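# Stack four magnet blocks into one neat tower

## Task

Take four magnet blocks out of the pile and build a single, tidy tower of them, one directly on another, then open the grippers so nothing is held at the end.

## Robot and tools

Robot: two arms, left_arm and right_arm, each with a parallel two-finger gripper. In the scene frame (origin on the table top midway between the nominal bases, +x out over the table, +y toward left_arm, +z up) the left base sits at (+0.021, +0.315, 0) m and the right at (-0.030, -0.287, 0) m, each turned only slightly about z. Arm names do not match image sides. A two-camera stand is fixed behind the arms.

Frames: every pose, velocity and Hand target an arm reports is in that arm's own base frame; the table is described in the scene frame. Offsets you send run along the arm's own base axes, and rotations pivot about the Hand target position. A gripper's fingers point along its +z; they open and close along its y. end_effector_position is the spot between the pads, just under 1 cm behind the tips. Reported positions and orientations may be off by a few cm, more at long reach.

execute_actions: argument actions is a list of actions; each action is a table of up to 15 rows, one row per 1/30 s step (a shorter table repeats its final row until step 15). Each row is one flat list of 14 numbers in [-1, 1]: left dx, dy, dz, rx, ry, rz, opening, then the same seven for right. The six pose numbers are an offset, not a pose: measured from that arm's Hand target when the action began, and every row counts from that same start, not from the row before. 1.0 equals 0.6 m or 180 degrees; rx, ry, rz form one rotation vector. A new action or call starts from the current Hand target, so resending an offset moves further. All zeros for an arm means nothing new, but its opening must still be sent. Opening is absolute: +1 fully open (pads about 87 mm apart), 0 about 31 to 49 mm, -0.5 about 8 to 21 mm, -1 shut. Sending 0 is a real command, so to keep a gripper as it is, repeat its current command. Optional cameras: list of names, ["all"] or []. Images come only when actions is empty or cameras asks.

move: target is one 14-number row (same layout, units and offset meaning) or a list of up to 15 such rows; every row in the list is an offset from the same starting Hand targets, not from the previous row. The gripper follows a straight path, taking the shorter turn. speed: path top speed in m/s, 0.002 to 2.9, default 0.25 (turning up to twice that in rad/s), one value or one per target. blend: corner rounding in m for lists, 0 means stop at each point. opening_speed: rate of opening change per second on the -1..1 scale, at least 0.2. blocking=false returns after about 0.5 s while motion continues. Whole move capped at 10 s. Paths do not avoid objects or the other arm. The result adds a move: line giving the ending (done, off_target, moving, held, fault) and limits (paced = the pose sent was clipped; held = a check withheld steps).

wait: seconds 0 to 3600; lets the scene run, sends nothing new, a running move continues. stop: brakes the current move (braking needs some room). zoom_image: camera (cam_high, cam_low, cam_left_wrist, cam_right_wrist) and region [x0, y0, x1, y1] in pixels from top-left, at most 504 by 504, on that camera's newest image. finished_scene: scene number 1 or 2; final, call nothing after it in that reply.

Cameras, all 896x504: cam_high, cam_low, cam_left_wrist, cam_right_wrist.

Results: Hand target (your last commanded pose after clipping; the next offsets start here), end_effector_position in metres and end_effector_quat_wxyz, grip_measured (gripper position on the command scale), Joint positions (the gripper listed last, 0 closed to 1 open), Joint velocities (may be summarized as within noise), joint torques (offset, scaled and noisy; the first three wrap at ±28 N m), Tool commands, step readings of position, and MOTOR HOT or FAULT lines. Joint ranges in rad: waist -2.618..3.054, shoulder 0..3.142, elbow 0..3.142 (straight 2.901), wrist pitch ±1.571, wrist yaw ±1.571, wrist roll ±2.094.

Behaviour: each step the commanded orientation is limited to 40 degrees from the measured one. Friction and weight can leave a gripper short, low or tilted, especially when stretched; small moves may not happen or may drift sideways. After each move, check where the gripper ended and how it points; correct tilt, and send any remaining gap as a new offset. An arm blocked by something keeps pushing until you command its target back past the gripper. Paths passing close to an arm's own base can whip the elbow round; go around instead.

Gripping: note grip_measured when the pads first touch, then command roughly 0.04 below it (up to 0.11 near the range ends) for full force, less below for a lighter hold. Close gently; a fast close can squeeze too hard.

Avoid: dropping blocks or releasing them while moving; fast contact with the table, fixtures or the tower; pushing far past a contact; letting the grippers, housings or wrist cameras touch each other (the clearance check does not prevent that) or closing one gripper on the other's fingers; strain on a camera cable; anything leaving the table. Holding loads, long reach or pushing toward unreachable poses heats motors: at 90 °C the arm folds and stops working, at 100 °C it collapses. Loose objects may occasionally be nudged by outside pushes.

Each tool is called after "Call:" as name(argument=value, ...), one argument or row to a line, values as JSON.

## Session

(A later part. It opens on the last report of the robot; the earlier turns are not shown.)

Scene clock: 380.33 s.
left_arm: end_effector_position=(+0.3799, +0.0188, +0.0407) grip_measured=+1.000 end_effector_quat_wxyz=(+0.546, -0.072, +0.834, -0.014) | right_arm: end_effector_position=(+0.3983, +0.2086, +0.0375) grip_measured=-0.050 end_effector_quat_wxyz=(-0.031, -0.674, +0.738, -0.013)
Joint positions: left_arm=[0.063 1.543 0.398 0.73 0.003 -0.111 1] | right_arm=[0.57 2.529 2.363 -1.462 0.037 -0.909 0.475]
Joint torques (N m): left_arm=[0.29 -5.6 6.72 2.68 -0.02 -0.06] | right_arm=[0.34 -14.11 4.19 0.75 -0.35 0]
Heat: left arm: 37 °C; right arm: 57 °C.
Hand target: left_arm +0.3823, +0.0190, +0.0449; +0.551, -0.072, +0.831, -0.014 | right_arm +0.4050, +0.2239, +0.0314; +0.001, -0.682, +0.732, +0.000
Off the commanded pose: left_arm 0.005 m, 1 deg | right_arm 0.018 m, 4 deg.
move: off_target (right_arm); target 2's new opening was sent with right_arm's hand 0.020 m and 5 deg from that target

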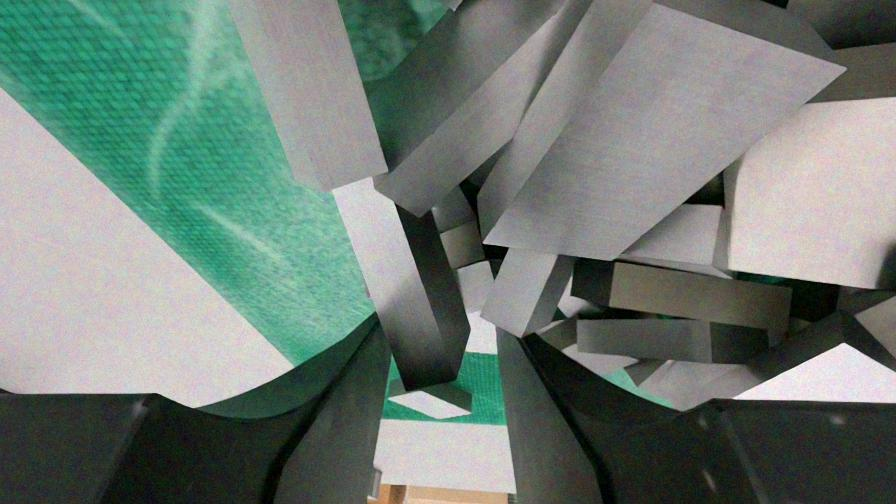

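Call:
move(
  target=[
    [0,0,0,0,0,0,1,-0.01,-0.02,0.01,0,0,0,-0.05],
    [0,0,0,0,0,0,1,-0.01,-0.02,0.01,0,0,0,-0.7],
  ],
  speed=0.1,
  opening_speed=1,
  cameras=["cam_right_wrist","cam_low"],
)

Scene clock: 389.17 s.
left_arm: end_effector_position=(+0.3799, +0.0188, +0.0407) grip_measured=+1.000 end_effector_quat_wxyz=(+0.546, -0.072, +0.834, -0.014) | right_arm: end_effector_position=(+0.3961, +0.2033, +0.0387) grip_measured=-0.697 end_effector_quat_wxyz=(+0.021, +0.677, -0.736, +0.015)
Joint positions: left_arm=[0.063 1.543 0.398 0.73 0.003 -0.111 1] | right_arm=[0.563 2.462 2.246 -1.391 0.037 -0.923 0.152]
Joint torques (N m): left_arm=[0.25 -5.65 6.83 2.7 -0.02 -0.06] | right_arm=[-0.31 -14.35 4.53 0.53 -0.35 0.01]
Heat: left arm: 37 °C; right arm: 56 °C.
Hand target: left_arm +0.3823, +0.0190, +0.0449; +0.551, -0.072, +0.831, -0.014 | right_arm +0.3990, +0.2120, +0.0375; -0.001, +0.682, -0.732, +0.000
Off the commanded pose: left_arm 0.005 m, 1 deg | right_arm 0.009 m, 3 deg.
move: off_target (right_arm); target 2's new opening was sent with right_arm's hand 0.006 m and 3 deg from that target
Images, in order (width x height): cam_low 896x504, cam_right_wrist 896x504.

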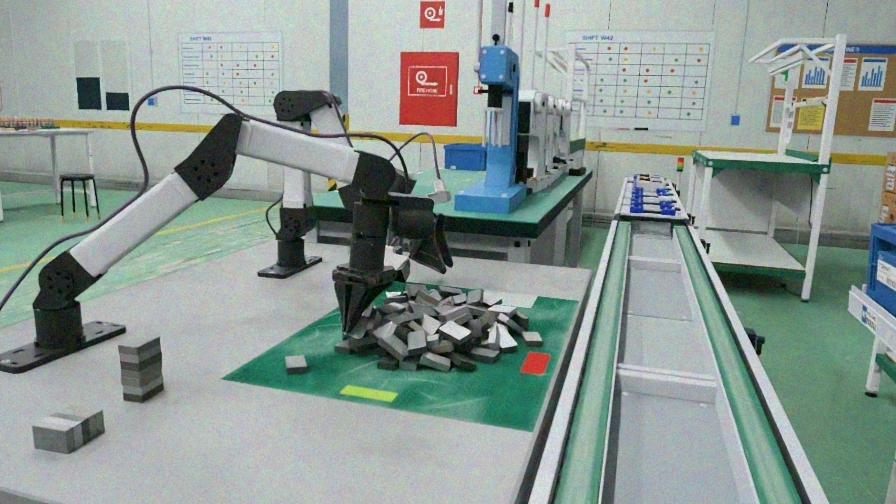

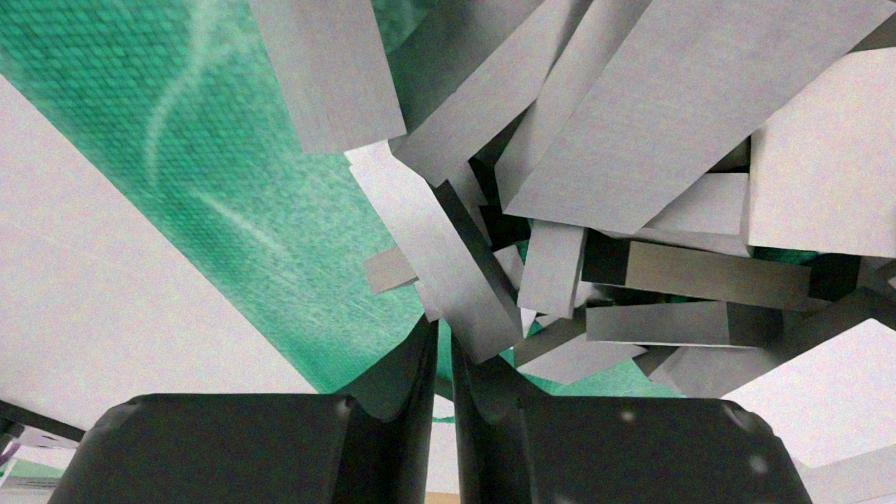

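Call:
move(
  target=[
    [0,0,0,0,0,0,1,0,0,0.12,0,0,0,-0.7],
    [0,0,0,0,0,0,1,-0.065,-0.02,0.215,0.187,-0.2,-0.451,0.2],
  ],
  blend=0.03,
  speed=[0.15,0.35],
  cameras=["cam_right_wrist"],
)

Call:
zoom_image(
  camera="cam_right_wrist",
  region=[140, 60, 560, 300],
)

Scene clock: 400.37 s.
left_arm: end_effector_position=(+0.3799, +0.0188, +0.0407) grip_measured=+1.000 end_effector_quat_wxyz=(+0.546, -0.072, +0.834, -0.014) | right_arm: end_effector_position=(+0.3613, +0.1989, +0.1582) grip_measured=+0.200 end_effector_quat_wxyz=(+0.369, -0.009, +0.929, -0.009)
Joint positions: left_arm=[0.063 1.543 0.398 0.73 0.003 -0.111 1] | right_arm=[0.64 1.652 1.4 -0.676 0.431 0.475 0.6]
Joint torques (N m): left_arm=[0.29 -5.59 6.79 2.69 -0.02 -0.07] | right_arm=[0.28 -10.33 6.26 1.31 0.38 0.28]
Heat: left arm: 37 °C; right arm: 58 °C.
Hand target: left_arm +0.3823, +0.0190, +0.0449; +0.551, -0.072, +0.831, -0.014 | right_arm +0.3600, +0.2000, +0.1663; +0.383, +0.001, +0.924, -0.001
Off the commanded pose: left_arm 0.005 m, 1 deg | right_arm 0.008 m, 2 deg.
move: done

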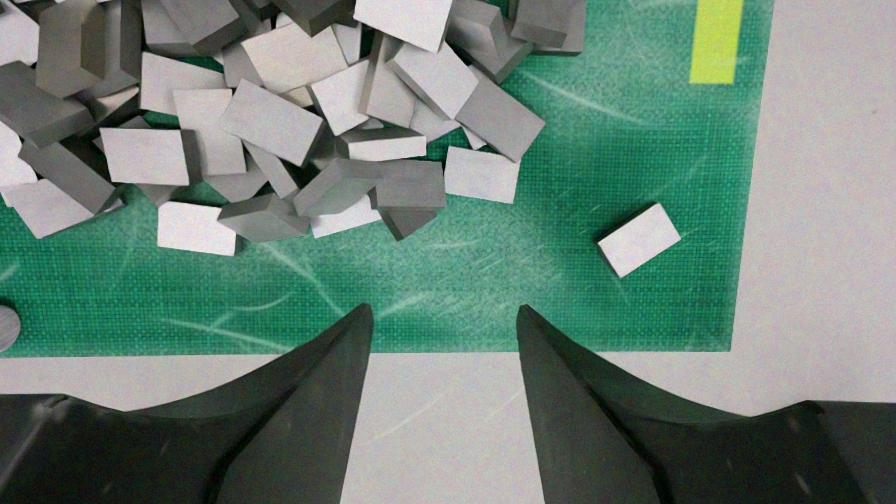

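Scaled by 1.200 from the camera's image (finer frame: 1280x720).

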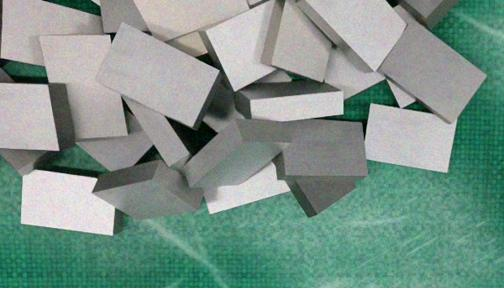

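Call:
move(
  target=[
    [0,0,0,0,0,0,1,0.0867,0,-0.09,-0.171,0.209,0.4125,0],
    [0,0,0,0,0,0,1,0.0867,0,-0.165,-0.171,0.209,0.4125,0],
  ],
  blend=0.02,
  cameras=["cam_right_wrist"],
)

Call:
zoom_image(
  camera="cam_right_wrist",
  region=[300, 140, 600, 360],
)

Scene clock: 426.97 s.
left_arm: end_effector_position=(+0.3799, +0.0188, +0.0407) grip_measured=+1.000 end_effector_quat_wxyz=(+0.546, -0.072, +0.834, -0.014) | right_arm: end_effector_position=(+0.4131, +0.2001, +0.0721) grip_measured=+0.000 end_effector_quat_wxyz=(+0.009, -0.626, +0.780, -0.001)
Joint positions: left_arm=[0.063 1.543 0.398 0.73 0.003 -0.111 1] | right_arm=[0.518 2.527 2.512 -1.539 -0.001 -0.835 0.5]
Joint torques (N m): left_arm=[0.27 -5.59 6.72 2.69 -0.02 -0.07] | right_arm=[-0.12 -12.63 6.48 0.22 0 0.02]
Heat: left arm: 38 °C; right arm: 56 °C.
Hand target: left_arm +0.3823, +0.0190, +0.0449; +0.551, -0.072, +0.831, -0.014 | right_arm +0.4121, +0.2001, +0.0675; +0.001, -0.633, +0.774, -0.001
Off the commanded pose: left_arm 0.005 m, 1 deg | right_arm 0.005 m, 1 deg.
move: done

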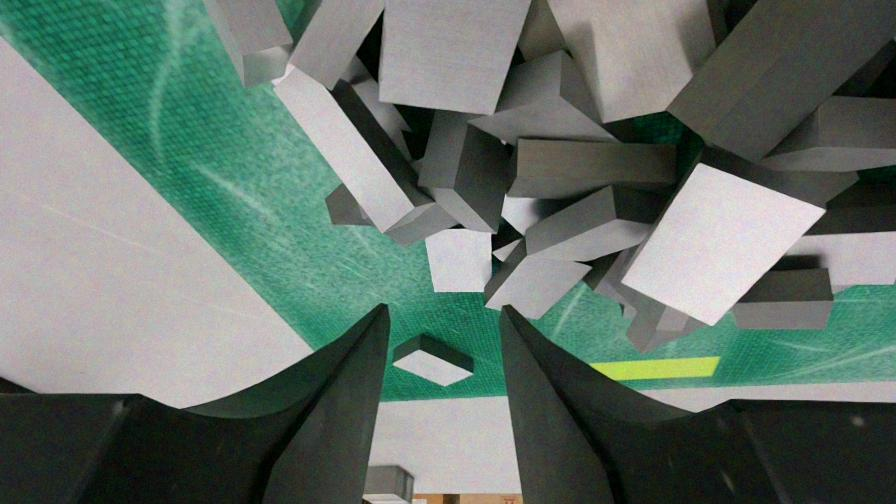

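Scaled by 1.680 from the camera's image (finer frame: 1280x720).

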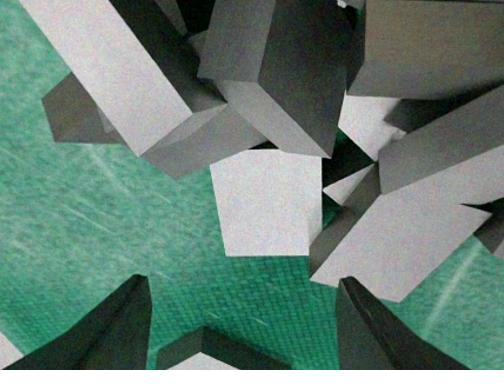

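Call:
move(
  target=[
    [0,0,0,0,0,0,1,0.0085,-0.0285,-0.01,0,0,0,0],
    [0,0,0,0,0,0,1,0.0085,-0.0285,-0.066,0,0,0,0],
  ],
  speed=0.1,
  blend=0.004,
  cameras=["cam_right_wrist"],
)

Scene clock: 439.30 s.
left_arm: end_effector_position=(+0.3799, +0.0188, +0.0407) grip_measured=+1.000 end_effector_quat_wxyz=(+0.546, -0.072, +0.834, -0.014) | right_arm: end_effector_position=(+0.4071, +0.1778, +0.0318) grip_measured=+0.000 end_effector_quat_wxyz=(-0.025, -0.626, +0.779, +0.001)
Joint positions: left_arm=[0.063 1.543 0.398 0.73 0.003 -0.111 1] | right_arm=[0.486 2.491 2.275 -1.404 0.007 -0.867 0.5]
Joint torques (N m): left_arm=[0.28 -5.64 6.82 2.68 -0.02 -0.05] | right_arm=[-0.43 -14.09 4.25 0.71 -0.08 -0.04]
Heat: left arm: 38 °C; right arm: 61 °C.
Hand target: left_arm +0.3823, +0.0190, +0.0449; +0.551, -0.072, +0.831, -0.014 | right_arm +0.4172, +0.1830, +0.0278; +0.001, -0.633, +0.774, -0.001
Off the commanded pose: left_arm 0.005 m, 1 deg | right_arm 0.012 m, 3 deg.
move: off_target (right_arm)

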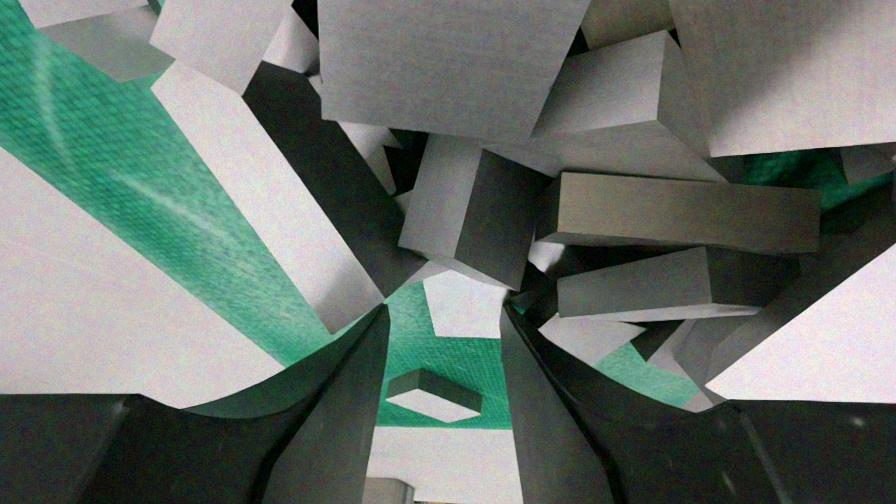

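Call:
move(
  target=[
    [0,0,0,0,0,0,1,0,-0.005,0.045,0,0,0,0.05],
  ],
  speed=0.1,
  cameras=["cam_right_wrist"],
)

Scene clock: 445.20 s.
left_arm: end_effector_position=(+0.3799, +0.0188, +0.0407) grip_measured=+1.000 end_effector_quat_wxyz=(+0.546, -0.072, +0.834, -0.014) | right_arm: end_effector_position=(+0.4119, +0.1809, +0.0423) grip_measured=+0.050 end_effector_quat_wxyz=(-0.013, -0.630, +0.777, +0.001)
Joint positions: left_arm=[0.063 1.543 0.398 0.73 0.003 -0.111 1] | right_arm=[0.486 2.491 2.32 -1.426 0.003 -0.876 0.525]
Joint torques (N m): left_arm=[0.29 -5.6 6.79 2.68 -0.02 -0.09] | right_arm=[-0.94 -14.52 8.72 0.02 -0.03 -0.01]
Heat: left arm: 38 °C; right arm: 60 °C.
Hand target: left_arm +0.3823, +0.0190, +0.0449; +0.551, -0.072, +0.831, -0.014 | right_arm +0.4171, +0.1800, +0.0547; +0.000, -0.633, +0.774, +0.000
Off the commanded pose: left_arm 0.005 m, 1 deg | right_arm 0.014 m, 2 deg.
move: off_target (right_arm)

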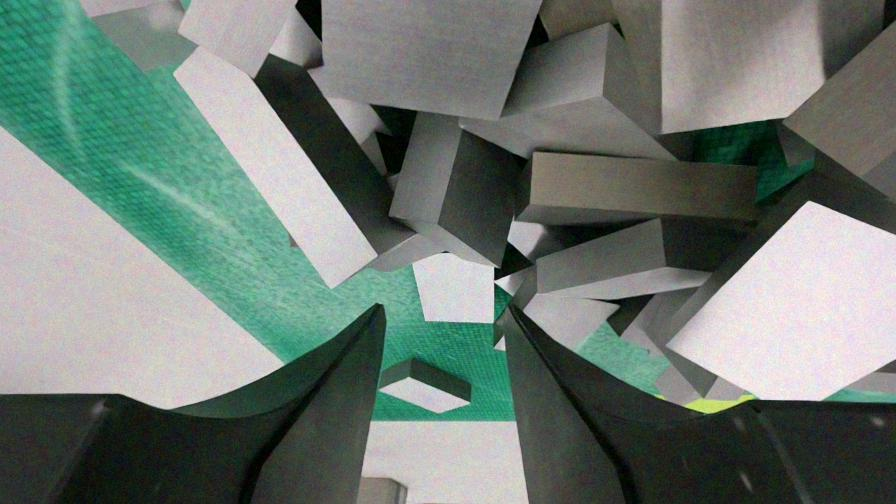

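Call:
move(
  target=[
    [0,0,0,0,0,0,1,0,-0.01,0.15,0,0,0,0],
    [0,0,0,0,0,0,1,-0.07,0.313,0.13,0,0,0.023,0],
    [0,0,0,0,0,0,1,-0.07,0.313,0.026,0,0,0.023,0],
  ],
  blend=0.03,
  cameras=["cam_right_wrist"],
)

Call:
zoom_image(
  camera="cam_right_wrist",
  region=[300, 140, 600, 360],
)

Scene clock: 473.87 s.
left_arm: end_effector_position=(+0.3799, +0.0188, +0.0407) grip_measured=+1.000 end_effector_quat_wxyz=(+0.546, -0.072, +0.834, -0.014) | right_arm: end_effector_position=(+0.3695, +0.3644, +0.0675) grip_measured=+0.000 end_effector_quat_wxyz=(-0.114, +0.675, -0.729, -0.002)
Joint positions: left_arm=[0.063 1.543 0.398 0.73 0.003 -0.111 1] | right_arm=[0.833 2.709 2.848 -1.483 0.015 -0.663 0.5]
Joint torques (N m): left_arm=[0.28 -5.6 6.74 2.69 -0.01 -0.07] | right_arm=[-0.9 -14.31 8.06 0.69 -0.04 0.29]
Heat: left arm: 38 °C; right arm: 62 °C.
Hand target: left_arm +0.3823, +0.0190, +0.0449; +0.551, -0.072, +0.831, -0.014 | right_arm +0.3753, +0.3677, +0.0704; -0.001, +0.661, -0.751, +0.001
Off the commanded pose: left_arm 0.005 m, 1 deg | right_arm 0.007 m, 13 deg.
elbow stopped short (right arm): the move would have taken joint 3 (elbow) straighter than the controller allows.
move: off_target (right_arm)

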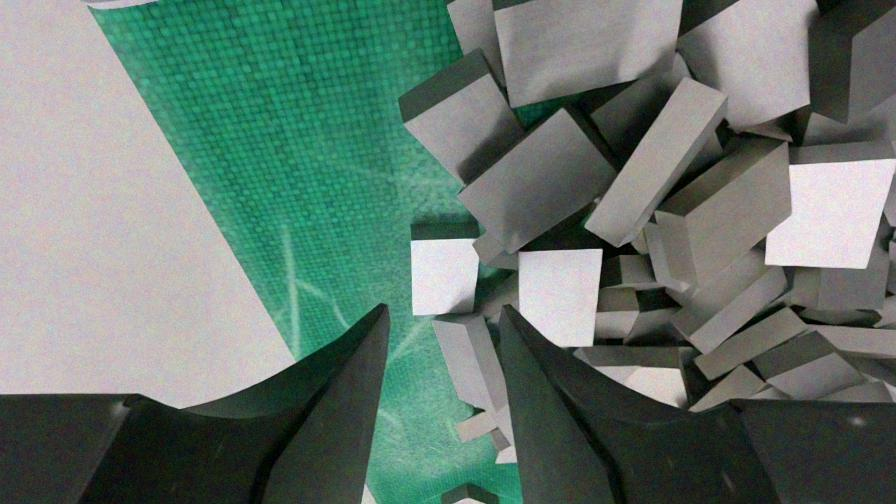

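Scaled by 1.680 from the camera's image (finer frame: 1280x720).

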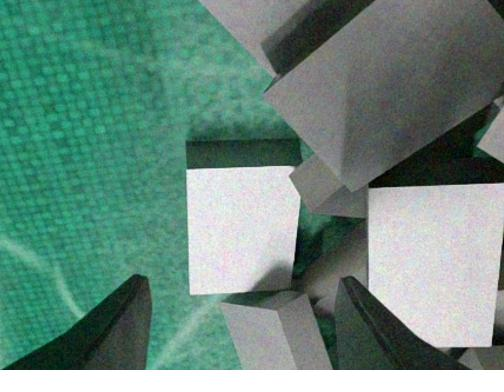

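Call:
move(
  target=[0,0,0,0,0,0,1,-0.004,-0.003,-0.02,0,0,0,-0.05],
  cameras=["cam_right_wrist"],
)

Call:
zoom_image(
  camera="cam_right_wrist",
  region=[350, 180, 550, 340],
)

Scene clock: 507.73 s.
left_arm: end_effector_position=(+0.3798, +0.0188, +0.0406) grip_measured=+1.000 end_effector_quat_wxyz=(+0.546, -0.072, +0.834, -0.014) | right_arm: end_effector_position=(+0.3695, +0.3646, +0.0675) grip_measured=-0.050 end_effector_quat_wxyz=(-0.114, +0.673, -0.731, -0.002)
Joint positions: left_arm=[0.063 1.543 0.398 0.73 0.003 -0.111 1] | right_arm=[0.833 2.709 2.848 -1.481 0.015 -0.658 0.475]
Joint torques (N m): left_arm=[0.34 -5.57 6.74 2.69 -0.01 -0.07] | right_arm=[-0.88 -12.19 7.99 0.65 -0.05 0.34]
Heat: left arm: 39 °C; right arm: 64 °C.
Hand target: left_arm +0.3823, +0.0190, +0.0448; +0.551, -0.072, +0.831, -0.014 | right_arm +0.3729, +0.3659, +0.0584; -0.001, +0.661, -0.751, +0.001
Off the commanded pose: left_arm 0.005 m, 1 deg | right_arm 0.010 m, 13 deg.
elbow stopped short (right arm): the move would have taken joint 3 (elbow) straighter than the controller allows.
move: off_target (right_arm)

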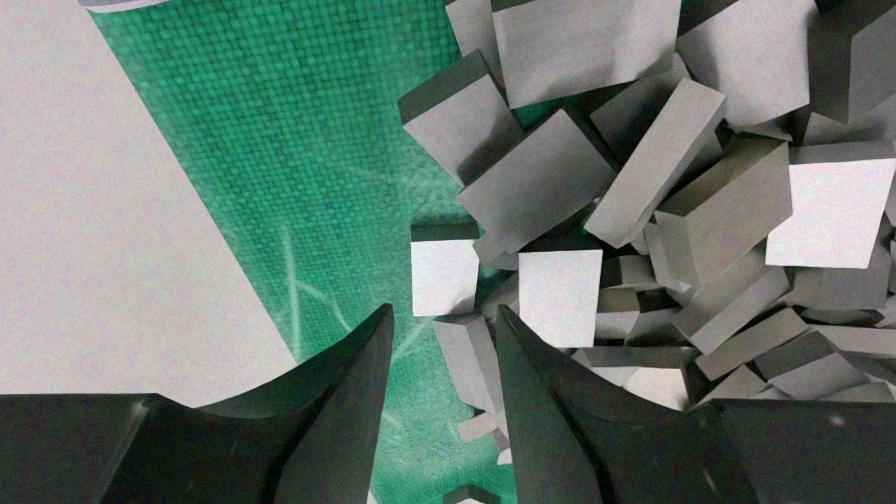

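Scaled by 2.520 from the camera's image (finer frame: 1280x720).

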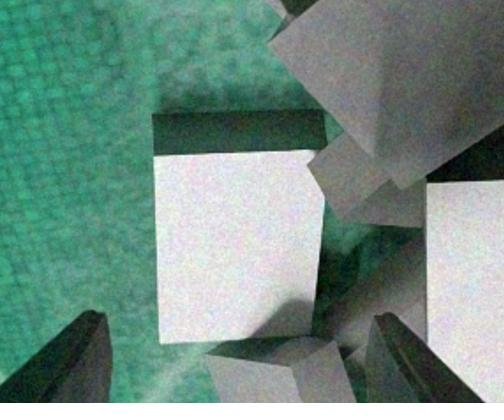

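Call:
move(
  target=[
    [0,0,0.12,0,0,0,1,-0.04,-0.03,0.13,0,0,0,0],
    [0,-0.315,0.203,0.026,0.122,-0.039,1,-0.0715,-0.51,0.236,0,0,0,0],
  ],
  blend=0.03,
  cameras=["cam_left_wrist","cam_high"],
)

Scene clock: 522.97 s.
left_arm: end_effector_position=(+0.3766, -0.1677, +0.1618) grip_measured=+1.000 end_effector_quat_wxyz=(+0.378, +0.006, +0.926, -0.003) | right_arm: end_effector_position=(+0.3364, +0.0630, +0.1941) grip_measured=+0.000 end_effector_quat_wxyz=(+0.038, -0.656, +0.753, -0.023)
Joint positions: left_arm=[-0.53 1.603 1.344 -0.606 -0.352 -0.386 1] | right_arm=[0.301 1.86 1.931 -1.553 0.011 -1.133 0.5]
Joint torques (N m): left_arm=[0.01 -5.91 11.14 2.12 -0.37 -0.19] | right_arm=[-0.5 -10.92 5.18 0.22 -0.02 0.01]
Heat: left arm: 39 °C; right arm: 64 °C.
Hand target: left_arm +0.3823, -0.1699, +0.1666; +0.383, +0.000, +0.924, +0.000 | right_arm +0.3301, +0.0600, +0.2000; +0.001, -0.661, +0.751, -0.001
Off the commanded pose: left_arm 0.008 m, 1 deg | right_arm 0.009 m, 5 deg.
elbow stopped short (right arm): the move would have taken joint 3 (elbow) straighter than the controller allows.
joint sent to its limit (right arm) — joint 4 (wrist pitch), lower limit. The joint targets are off in orientation, not in position.
move: off_target (right_arm)
Images, in order (width x height): cam_high 896x504, cam_left_wrist 896x504.

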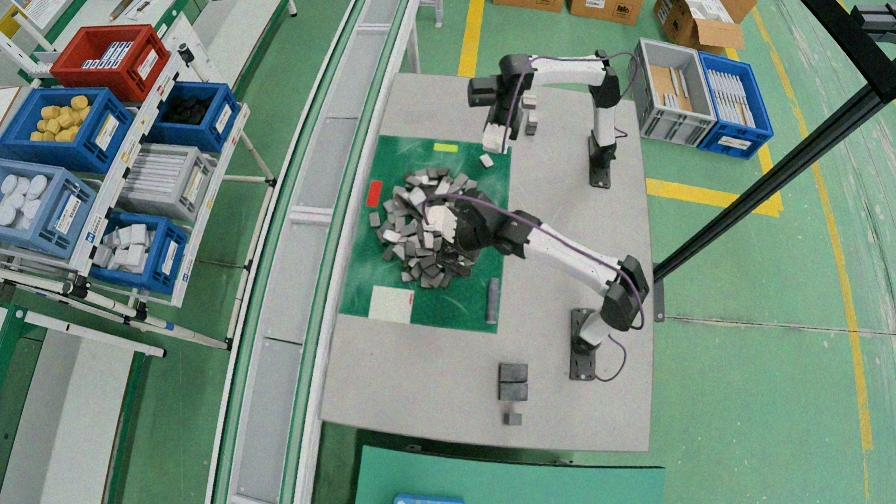

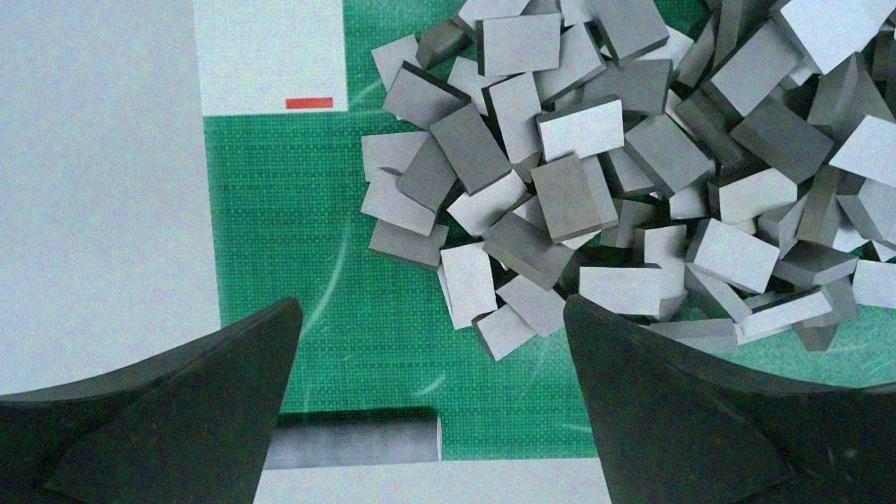

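Call:
zoom_image(
  camera="cam_left_wrist",
  region=[340, 100, 640, 370],
)

Scaled by 1.680 from the camera's image (finer frame: 1280x720).

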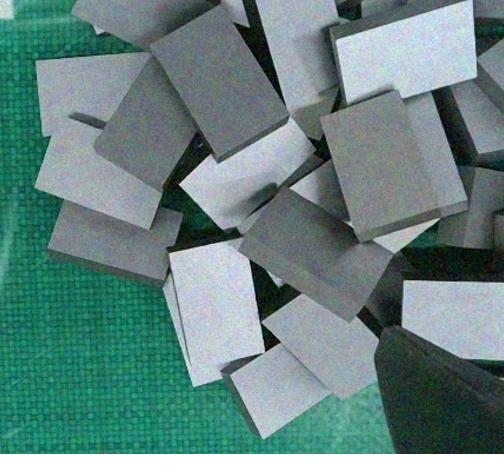

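Call:
move(
  target=[
    [-0.047,-0.027,-0.144,-0.0196,0.2496,0.0474,0.1,0,0,0,0,0,0,0],
  ],
  cameras=["cam_left_wrist"],
)

Call:
zoom_image(
  camera="cam_left_wrist",
  region=[300, 100, 600, 320],
)

Scene clock: 546.67 s.
left_arm: end_effector_position=(+0.3514, -0.1849, +0.0819) grip_measured=+0.100 end_effector_quat_wxyz=(+0.008, -0.071, +0.997, +0.004) | right_arm: end_effector_position=(+0.3365, +0.0630, +0.1941) grip_measured=+0.000 end_effector_quat_wxyz=(+0.038, -0.656, +0.753, -0.023)
Joint positions: left_arm=[-0.433 2.207 1.991 -1.345 -0.014 -0.576 0.55] | right_arm=[0.301 1.86 1.931 -1.553 0.011 -1.134 0.5]
Joint torques (N m): left_arm=[0.8 -9.32 9.63 0.57 0.09 -0.15] | right_arm=[-0.47 -10.92 5.14 0.22 -0.02 0]
Heat: left arm: 38 °C; right arm: 64 °C.
Hand target: left_arm +0.3541, -0.1861, +0.0802; +0.000, -0.078, +0.997, +0.000 | right_arm +0.3301, +0.0600, +0.2000; +0.001, -0.661, +0.751, -0.001
Off the commanded pose: left_arm 0.003 m, 1 deg | right_arm 0.009 m, 5 deg.
joint sent to its limit (right arm) — joint 4 (wrist pitch), lower limit. The joint targets are off in orientation, not in position.
move: done

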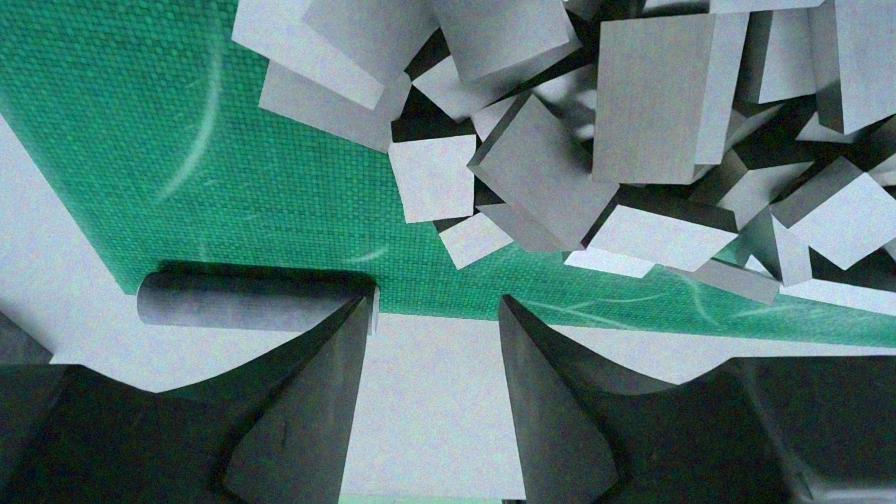

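Scaled by 1.680 from the camera's image (finer frame: 1280x720).

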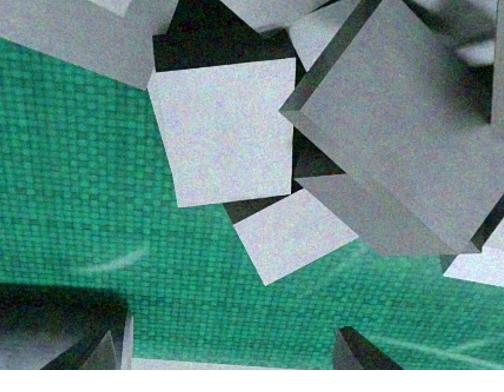

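Call:
move(
  target=[
    [0.022,0.002,-0.045,0,0,0.028,0.0,0,0,0,0,0,0,0],
  ],
  speed=0.15,
  cameras=["cam_left_wrist"],
)

Scene clock: 560.50 s.
left_arm: end_effector_position=(+0.3659, -0.1838, +0.0609) grip_measured=+0.000 end_effector_quat_wxyz=(+0.008, -0.115, +0.993, +0.003) | right_arm: end_effector_position=(+0.3365, +0.0630, +0.1941) grip_measured=+0.000 end_effector_quat_wxyz=(+0.038, -0.656, +0.753, -0.023)
Joint positions: left_arm=[-0.41 2.257 1.991 -1.293 -0.013 -0.641 0.5] | right_arm=[0.301 1.86 1.931 -1.553 0.011 -1.134 0.5]
Joint torques (N m): left_arm=[0.65 -9.91 7.04 0.81 0.11 -0.19] | right_arm=[-0.47 -10.91 5.11 0.22 0 0.01]
Heat: left arm: 34 °C; right arm: 64 °C.
Hand target: left_arm +0.3672, -0.1850, +0.0533; +0.000, -0.122, +0.993, +0.000 | right_arm +0.3301, +0.0600, +0.2000; +0.001, -0.661, +0.751, -0.001
Off the commanded pose: left_arm 0.008 m, 1 deg | right_arm 0.009 m, 5 deg.
joint sent to its limit (right arm) — joint 4 (wrist pitch), lower limit. The joint targets are off in orientation, not in position.
move: done

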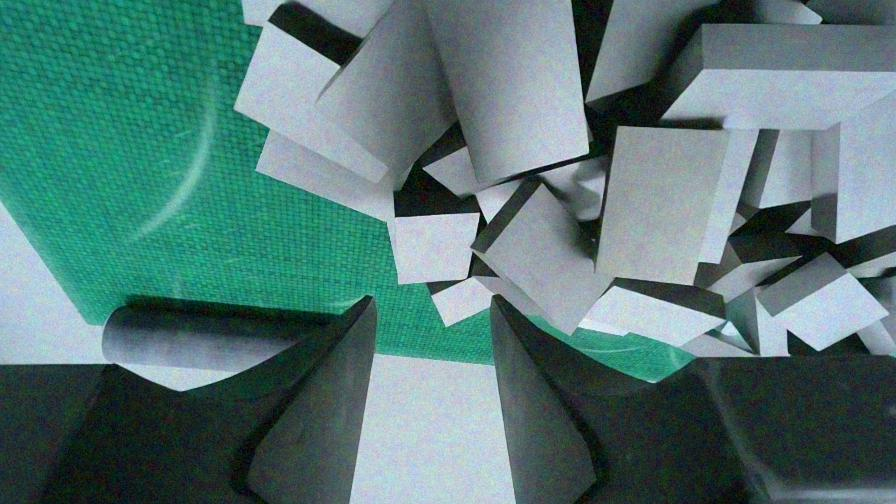

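Call:
move(
  target=[
    [-0.008,-0.004,-0.052,0,0,0,0.0,0,0,0,0,0,0,0],
  ],
  speed=0.1,
  cameras=["cam_left_wrist"],
)

Scene clock: 568.27 s.
left_arm: end_effector_position=(+0.3603, -0.1816, +0.0334) grip_measured=+0.000 end_effector_quat_wxyz=(+0.001, -0.119, +0.993, +0.007) | right_arm: end_effector_position=(+0.3365, +0.0630, +0.1941) grip_measured=+0.000 end_effector_quat_wxyz=(+0.038, -0.656, +0.753, -0.023)
Joint positions: left_arm=[-0.41 2.257 1.879 -1.197 -0.013 -0.648 0.5] | right_arm=[0.301 1.86 1.931 -1.553 0.011 -1.134 0.5]
Joint torques (N m): left_arm=[-0.01 -9.87 5.65 1.1 0.1 -0.18] | right_arm=[-0.51 -10.89 5.14 0.23 -0.01 0]
Heat: left arm: 35 °C; right arm: 63 °C.
Hand target: left_arm +0.3625, -0.1874, +0.0221; +0.000, -0.122, +0.993, +0.000 | right_arm +0.3301, +0.0600, +0.2000; +0.001, -0.661, +0.751, -0.001
Off the commanded pose: left_arm 0.013 m, 1 deg | right_arm 0.009 m, 5 deg.
joint sent to its limit (right arm) — joint 4 (wrist pitch), lower limit. The joint targets are off in orientation, not in position.
move: off_target (left_arm)

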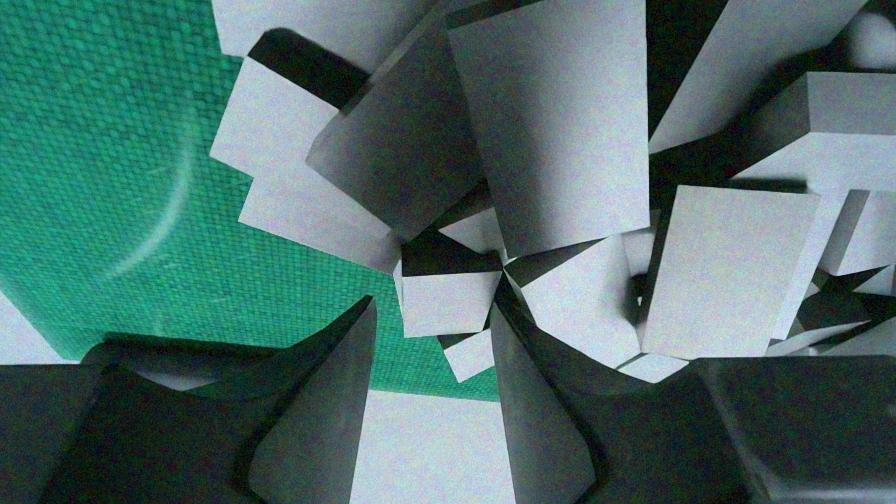

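Call:
move(
  target=[
    [0,-0.012,0.012,0,0,0,0.1,0,0,0,0,0,0,0],
    [0,-0.012,-0.02,0,0,0,0.1,0,0,0,0,0,0,0],
  ],
  speed=0.08,
  cameras=["cam_left_wrist"],
)

Scene clock: 576.73 s.
left_arm: end_effector_position=(+0.3578, -0.1833, +0.0273) grip_measured=+0.100 end_effector_quat_wxyz=(-0.003, -0.123, +0.992, +0.009) | right_arm: end_effector_position=(+0.3365, +0.0630, +0.1941) grip_measured=+0.000 end_effector_quat_wxyz=(+0.038, -0.656, +0.753, -0.023)
Joint positions: left_arm=[-0.415 2.265 1.866 -1.187 -0.013 -0.662 0.55] | right_arm=[0.301 1.86 1.931 -1.553 0.011 -1.134 0.5]
Joint torques (N m): left_arm=[-0.76 -8.9 5.63 1.35 0.11 -0.2] | right_arm=[-0.5 -10.96 5.12 0.22 -0.02 0.01]
Heat: left arm: 36 °C; right arm: 63 °C.
Hand target: left_arm +0.3625, -0.1945, +0.0100; +0.000, -0.122, +0.993, +0.000 | right_arm +0.3301, +0.0600, +0.2000; +0.001, -0.661, +0.751, -0.001
Off the commanded pose: left_arm 0.021 m, 1 deg | right_arm 0.009 m, 5 deg.
joint sent to its limit (right arm) — joint 4 (wrist pitch), lower limit. The joint targets are off in orientation, not in position.
move: off_target (left_arm)

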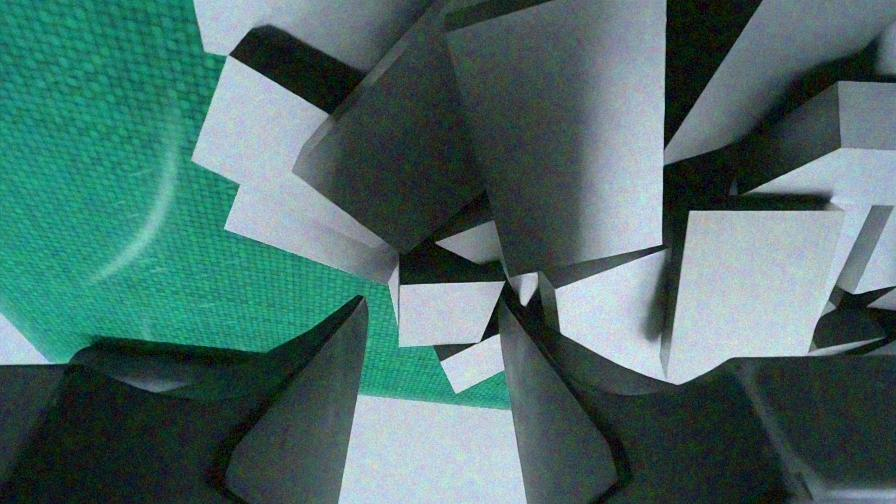

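Call:
move(
  target=[
    [0,0.006,0.006,0,0,0,0.1,0,0,0,0,0,0,0],
    [0,0.006,0.006,0,0,0,-0.5,0,0,0,0,0,0,0],
  ],
  speed=0.08,
  cameras=["cam_left_wrist"],
)

Scene clock: 582.03 s.
left_arm: end_effector_position=(+0.3610, -0.1851, +0.0264) grip_measured=-0.181 end_effector_quat_wxyz=(+0.002, -0.123, +0.992, +0.005) | right_arm: end_effector_position=(+0.3365, +0.0630, +0.1941) grip_measured=+0.000 end_effector_quat_wxyz=(+0.038, -0.656, +0.753, -0.023)
Joint positions: left_arm=[-0.415 2.266 1.866 -1.172 -0.011 -0.662 0.41] | right_arm=[0.301 1.86 1.931 -1.553 0.011 -1.134 0.5]
Joint torques (N m): left_arm=[-0.23 -9.63 5.7 1.12 0.06 -0.11] | right_arm=[-0.43 -10.93 5.14 0.23 0 0]
Heat: left arm: 38 °C; right arm: 63 °C.
Hand target: left_arm +0.3625, -0.1909, +0.0136; +0.000, -0.122, +0.993, +0.000 | right_arm +0.3301, +0.0600, +0.2000; +0.001, -0.661, +0.751, -0.001
Off the commanded pose: left_arm 0.014 m, 1 deg | right_arm 0.009 m, 5 deg.
joint sent to its limit (right arm) — joint 4 (wrist pitch), lower limit. The joint targets are off in orientation, not in position.
move: off_target (left_arm); target 2's new opening was sent with left_arm's hand 0.016 m and 1 deg from that target

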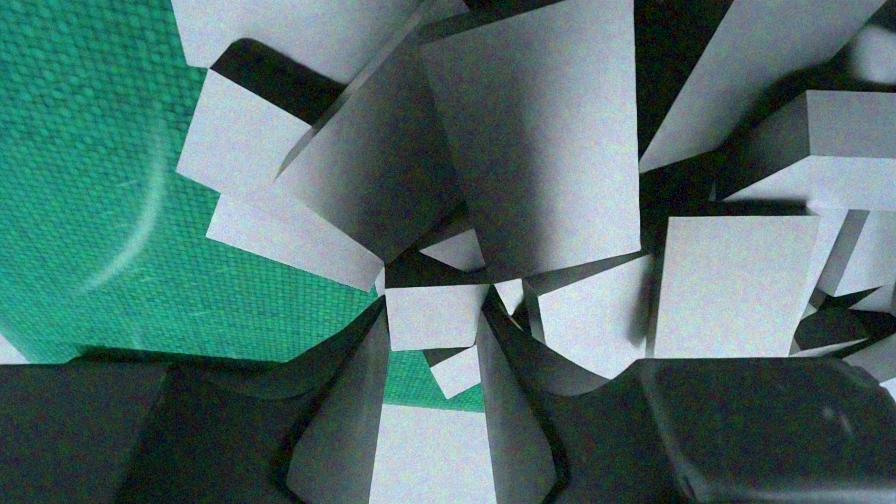

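Call:
move(
  target=[
    [0,0,0.15,0,0,0,-0.5,0,0,0,0,0,0,0],
    [0,0.185,0.12,0,0,0,-0.5,0,0,0,0,0,0,0],
    [0,0.185,0.03,0,0,0,-0.5,0,0,0,0,0,0,0],
  ],
  speed=0.2,
  blend=0.03,
  cameras=["cam_left_wrist","cam_low"],
)

Call:
zoom_image(
  camera="cam_low",
  region=[340, 200, 560, 360],
)

Scene clock: 596.67 s.
left_arm: end_effector_position=(+0.3617, -0.0797, +0.0226) grip_measured=-0.181 end_effector_quat_wxyz=(-0.011, -0.125, +0.992, +0.009) | right_arm: end_effector_position=(+0.3365, +0.0630, +0.1941) grip_measured=+0.000 end_effector_quat_wxyz=(+0.038, -0.656, +0.753, -0.023)
Joint positions: left_arm=[-0.175 2.173 1.693 -1.118 -0.01 -0.425 0.41] | right_arm=[0.301 1.86 1.931 -1.553 0.011 -1.134 0.5]
Joint torques (N m): left_arm=[0.53 -13.18 5.76 0.68 0.07 0.03] | right_arm=[-0.47 -10.97 5.09 0.22 -0.01 0]
Heat: left arm: 42 °C; right arm: 63 °C.
Hand target: left_arm +0.3626, -0.0800, +0.0317; +0.000, -0.122, +0.993, +0.000 | right_arm +0.3301, +0.0600, +0.2000; +0.001, -0.661, +0.751, -0.001
Off the commanded pose: left_arm 0.009 m, 2 deg | right_arm 0.009 m, 5 deg.
joint sent to its limit (right arm) — joint 4 (wrist pitch), lower limit. The joint targets are off in orientation, not in position.
move: done; blend cut to 0.027 m at target 2
Images, in order (width x height): cam_low 896x504, cam_left_wrist 896x504.

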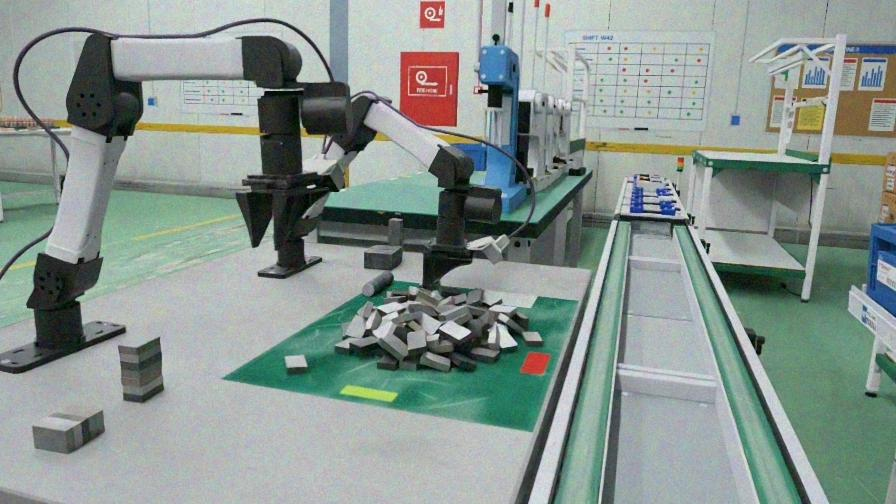

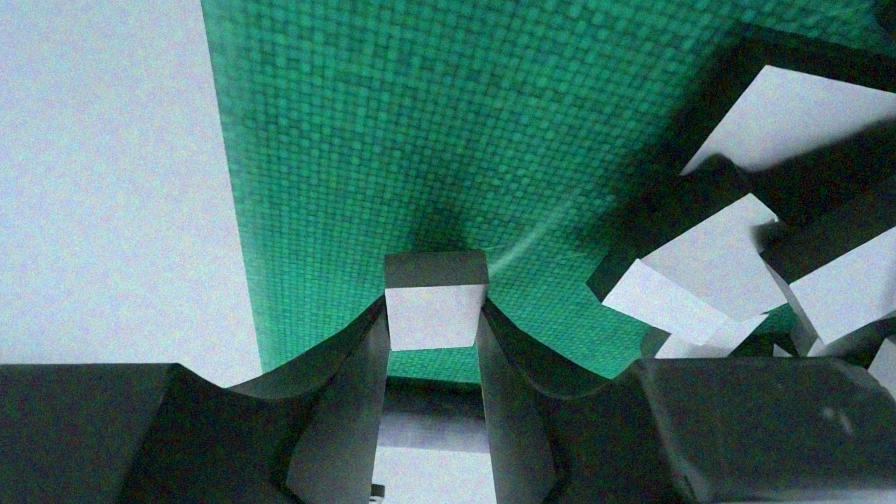

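Scaled by 2.291 from the camera's image (finer frame: 1280x720).

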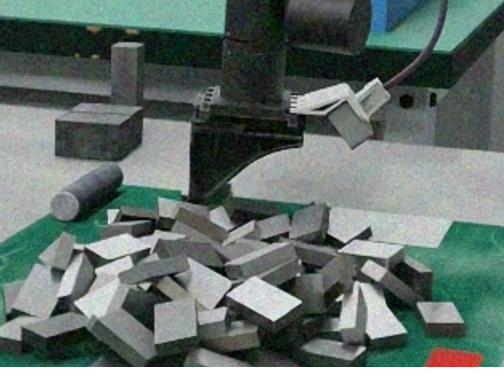

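Call:
move(
  target=[
    [0,0,-0.012,0,0,0,-0.5,0,0,0,0,0,0,0],
  ],
  speed=0.05,
  cameras=["cam_left_wrist"],
)

Scene clock: 604.13 s.
left_arm: end_effector_position=(+0.3620, -0.0797, +0.0177) grip_measured=-0.181 end_effector_quat_wxyz=(-0.008, -0.125, +0.992, +0.008) | right_arm: end_effector_position=(+0.3365, +0.0630, +0.1941) grip_measured=+0.000 end_effector_quat_wxyz=(+0.038, -0.656, +0.753, -0.023)
Joint positions: left_arm=[-0.175 2.173 1.674 -1.092 -0.01 -0.425 0.41] | right_arm=[0.301 1.86 1.931 -1.553 0.011 -1.134 0.5]
Joint torques (N m): left_arm=[0.55 -12.81 5.78 0.71 0.06 0.04] | right_arm=[-0.44 -10.92 5.11 0.23 -0.01 -0.01]
Heat: left arm: 43 °C; right arm: 62 °C.
Hand target: left_arm +0.3626, -0.0800, +0.0245; +0.000, -0.122, +0.993, +0.000 | right_arm +0.3301, +0.0600, +0.2000; +0.001, -0.661, +0.751, -0.001
Off the commanded pose: left_arm 0.007 m, 1 deg | right_arm 0.009 m, 5 deg.
joint sent to its limit (right arm) — joint 4 (wrist pitch), lower limit. The joint targets are off in orientation, not in position.
move: done

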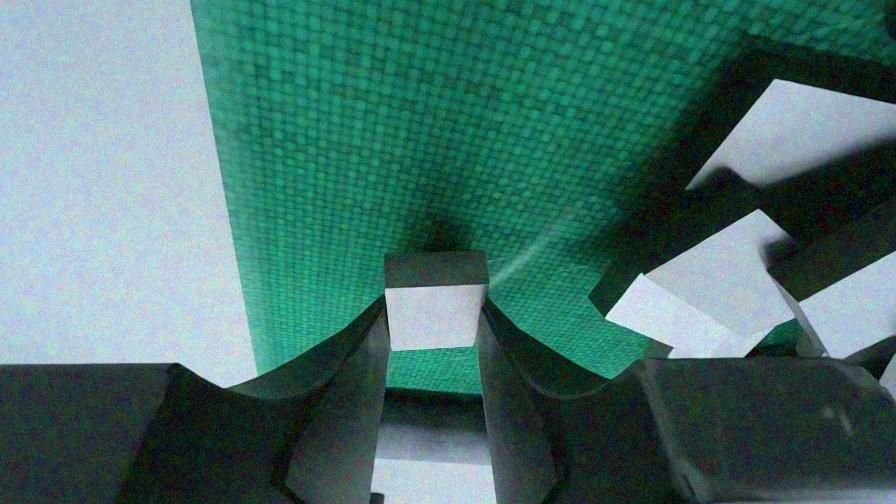

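Call:
move(
  target=[
    [0,0,-0.012,0,0,0,-0.5,0,0,0,0,0,0,0],
  ],
  speed=0.05,
  cameras=["cam_left_wrist"],
)

Scene clock: 608.57 s.
left_arm: end_effector_position=(+0.3615, -0.0797, +0.0144) grip_measured=-0.181 end_effector_quat_wxyz=(-0.008, -0.124, +0.992, +0.007) | right_arm: end_effector_position=(+0.3365, +0.0630, +0.1941) grip_measured=+0.000 end_effector_quat_wxyz=(+0.038, -0.656, +0.753, -0.023)
Joint positions: left_arm=[-0.175 2.173 1.661 -1.078 -0.009 -0.424 0.41] | right_arm=[0.301 1.86 1.931 -1.553 0.011 -1.134 0.5]
Joint torques (N m): left_arm=[0.55 -12.01 5.38 0.82 0.06 0.01] | right_arm=[-0.49 -10.89 5.14 0.23 -0.01 0.01]
Heat: left arm: 44 °C; right arm: 62 °C.
Hand target: left_arm +0.3625, -0.0800, +0.0172; +0.000, -0.122, +0.993, +0.000 | right_arm +0.3301, +0.0600, +0.2000; +0.001, -0.661, +0.751, -0.001
Off the commanded pose: left_arm 0.003 m, 1 deg | right_arm 0.009 m, 5 deg.
joint sent to its limit (right arm) — joint 4 (wrist pitch), lower limit. The joint targets are off in orientation, not in position.
move: done

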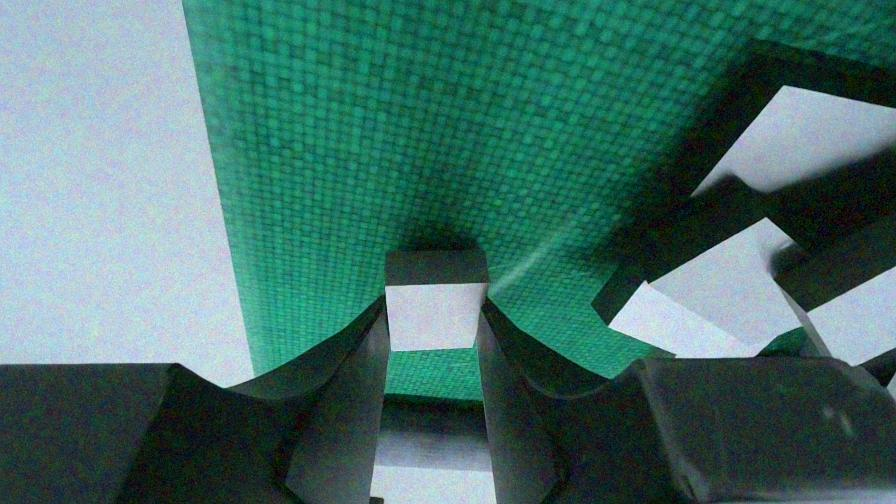

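Call:
move(
  target=[
    [0,0,-0.006,0,0,0,-0.5,0,0,0,0,0,0,0],
    [0,0,-0.006,0,0,0,0.1,0,0,0,0,0,0,0],
    [0,0,0.12,0,0,0,0.1,0,0,0,0,0,0,0],
    [0.033,-0.15,0.248,0.0306,-0.2488,-0.074,0.1,0,0,0,0,0,0,0],
  ],
  speed=[0.05,0.1,0.2,0.3],
  blend=[0,0,0.03,0],
  cameras=["cam_left_wrist"],
)

Call:
zoom_image(
  camera="cam_left_wrist",
  region=[240, 120, 600, 370],
)

Scene clock: 622.20 s.
left_arm: end_effector_position=(+0.3833, -0.1716, +0.1556) grip_measured=+0.100 end_effector_quat_wxyz=(+0.366, +0.000, +0.931, +0.001) | right_arm: end_effector_position=(+0.3365, +0.0630, +0.1941) grip_measured=+0.000 end_effector_quat_wxyz=(+0.038, -0.656, +0.753, -0.023)
Joint positions: left_arm=[-0.529 1.655 1.39 -0.629 -0.352 -0.404 0.55] | right_arm=[0.301 1.86 1.931 -1.553 0.011 -1.134 0.5]
Joint torques (N m): left_arm=[-0.1 -10.26 6.82 2.31 -0.4 0] | right_arm=[-0.49 -10.92 5.16 0.23 0 0]
Heat: left arm: 46 °C; right arm: 62 °C.
Hand target: left_arm +0.3823, -0.1699, +0.1659; +0.383, +0.000, +0.924, +0.000 | right_arm +0.3301, +0.0600, +0.2000; +0.001, -0.661, +0.751, -0.001
Off the commanded pose: left_arm 0.011 m, 2 deg | right_arm 0.009 m, 5 deg.
joint sent to its limit (right arm) — joint 4 (wrist pitch), lower limit. The joint targets are off in orientation, not in position.
move: off_target (left_arm)

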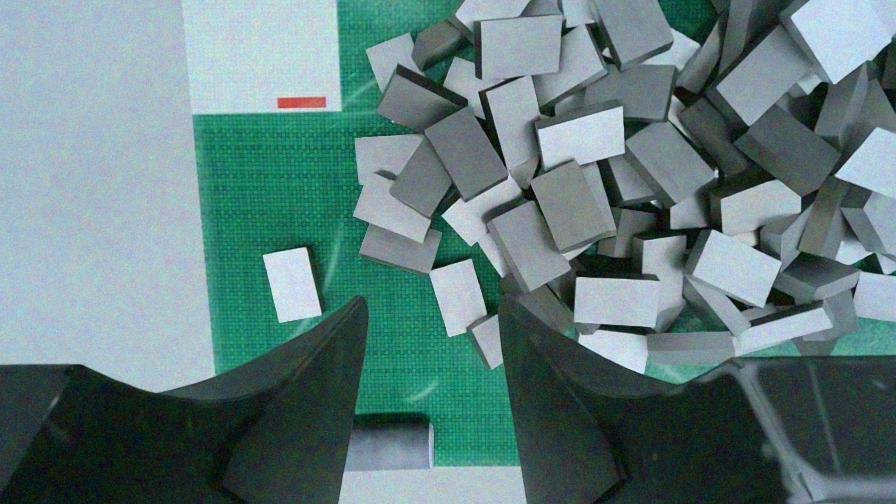

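Scaled by 1.400 from the camera's image (finer frame: 1280x720).

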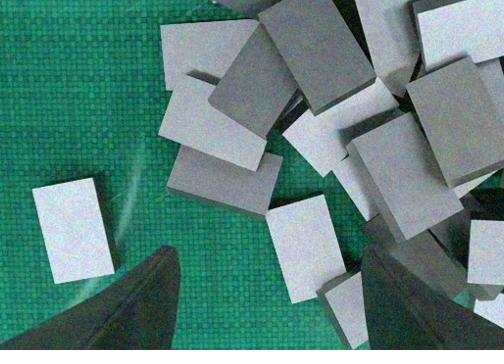

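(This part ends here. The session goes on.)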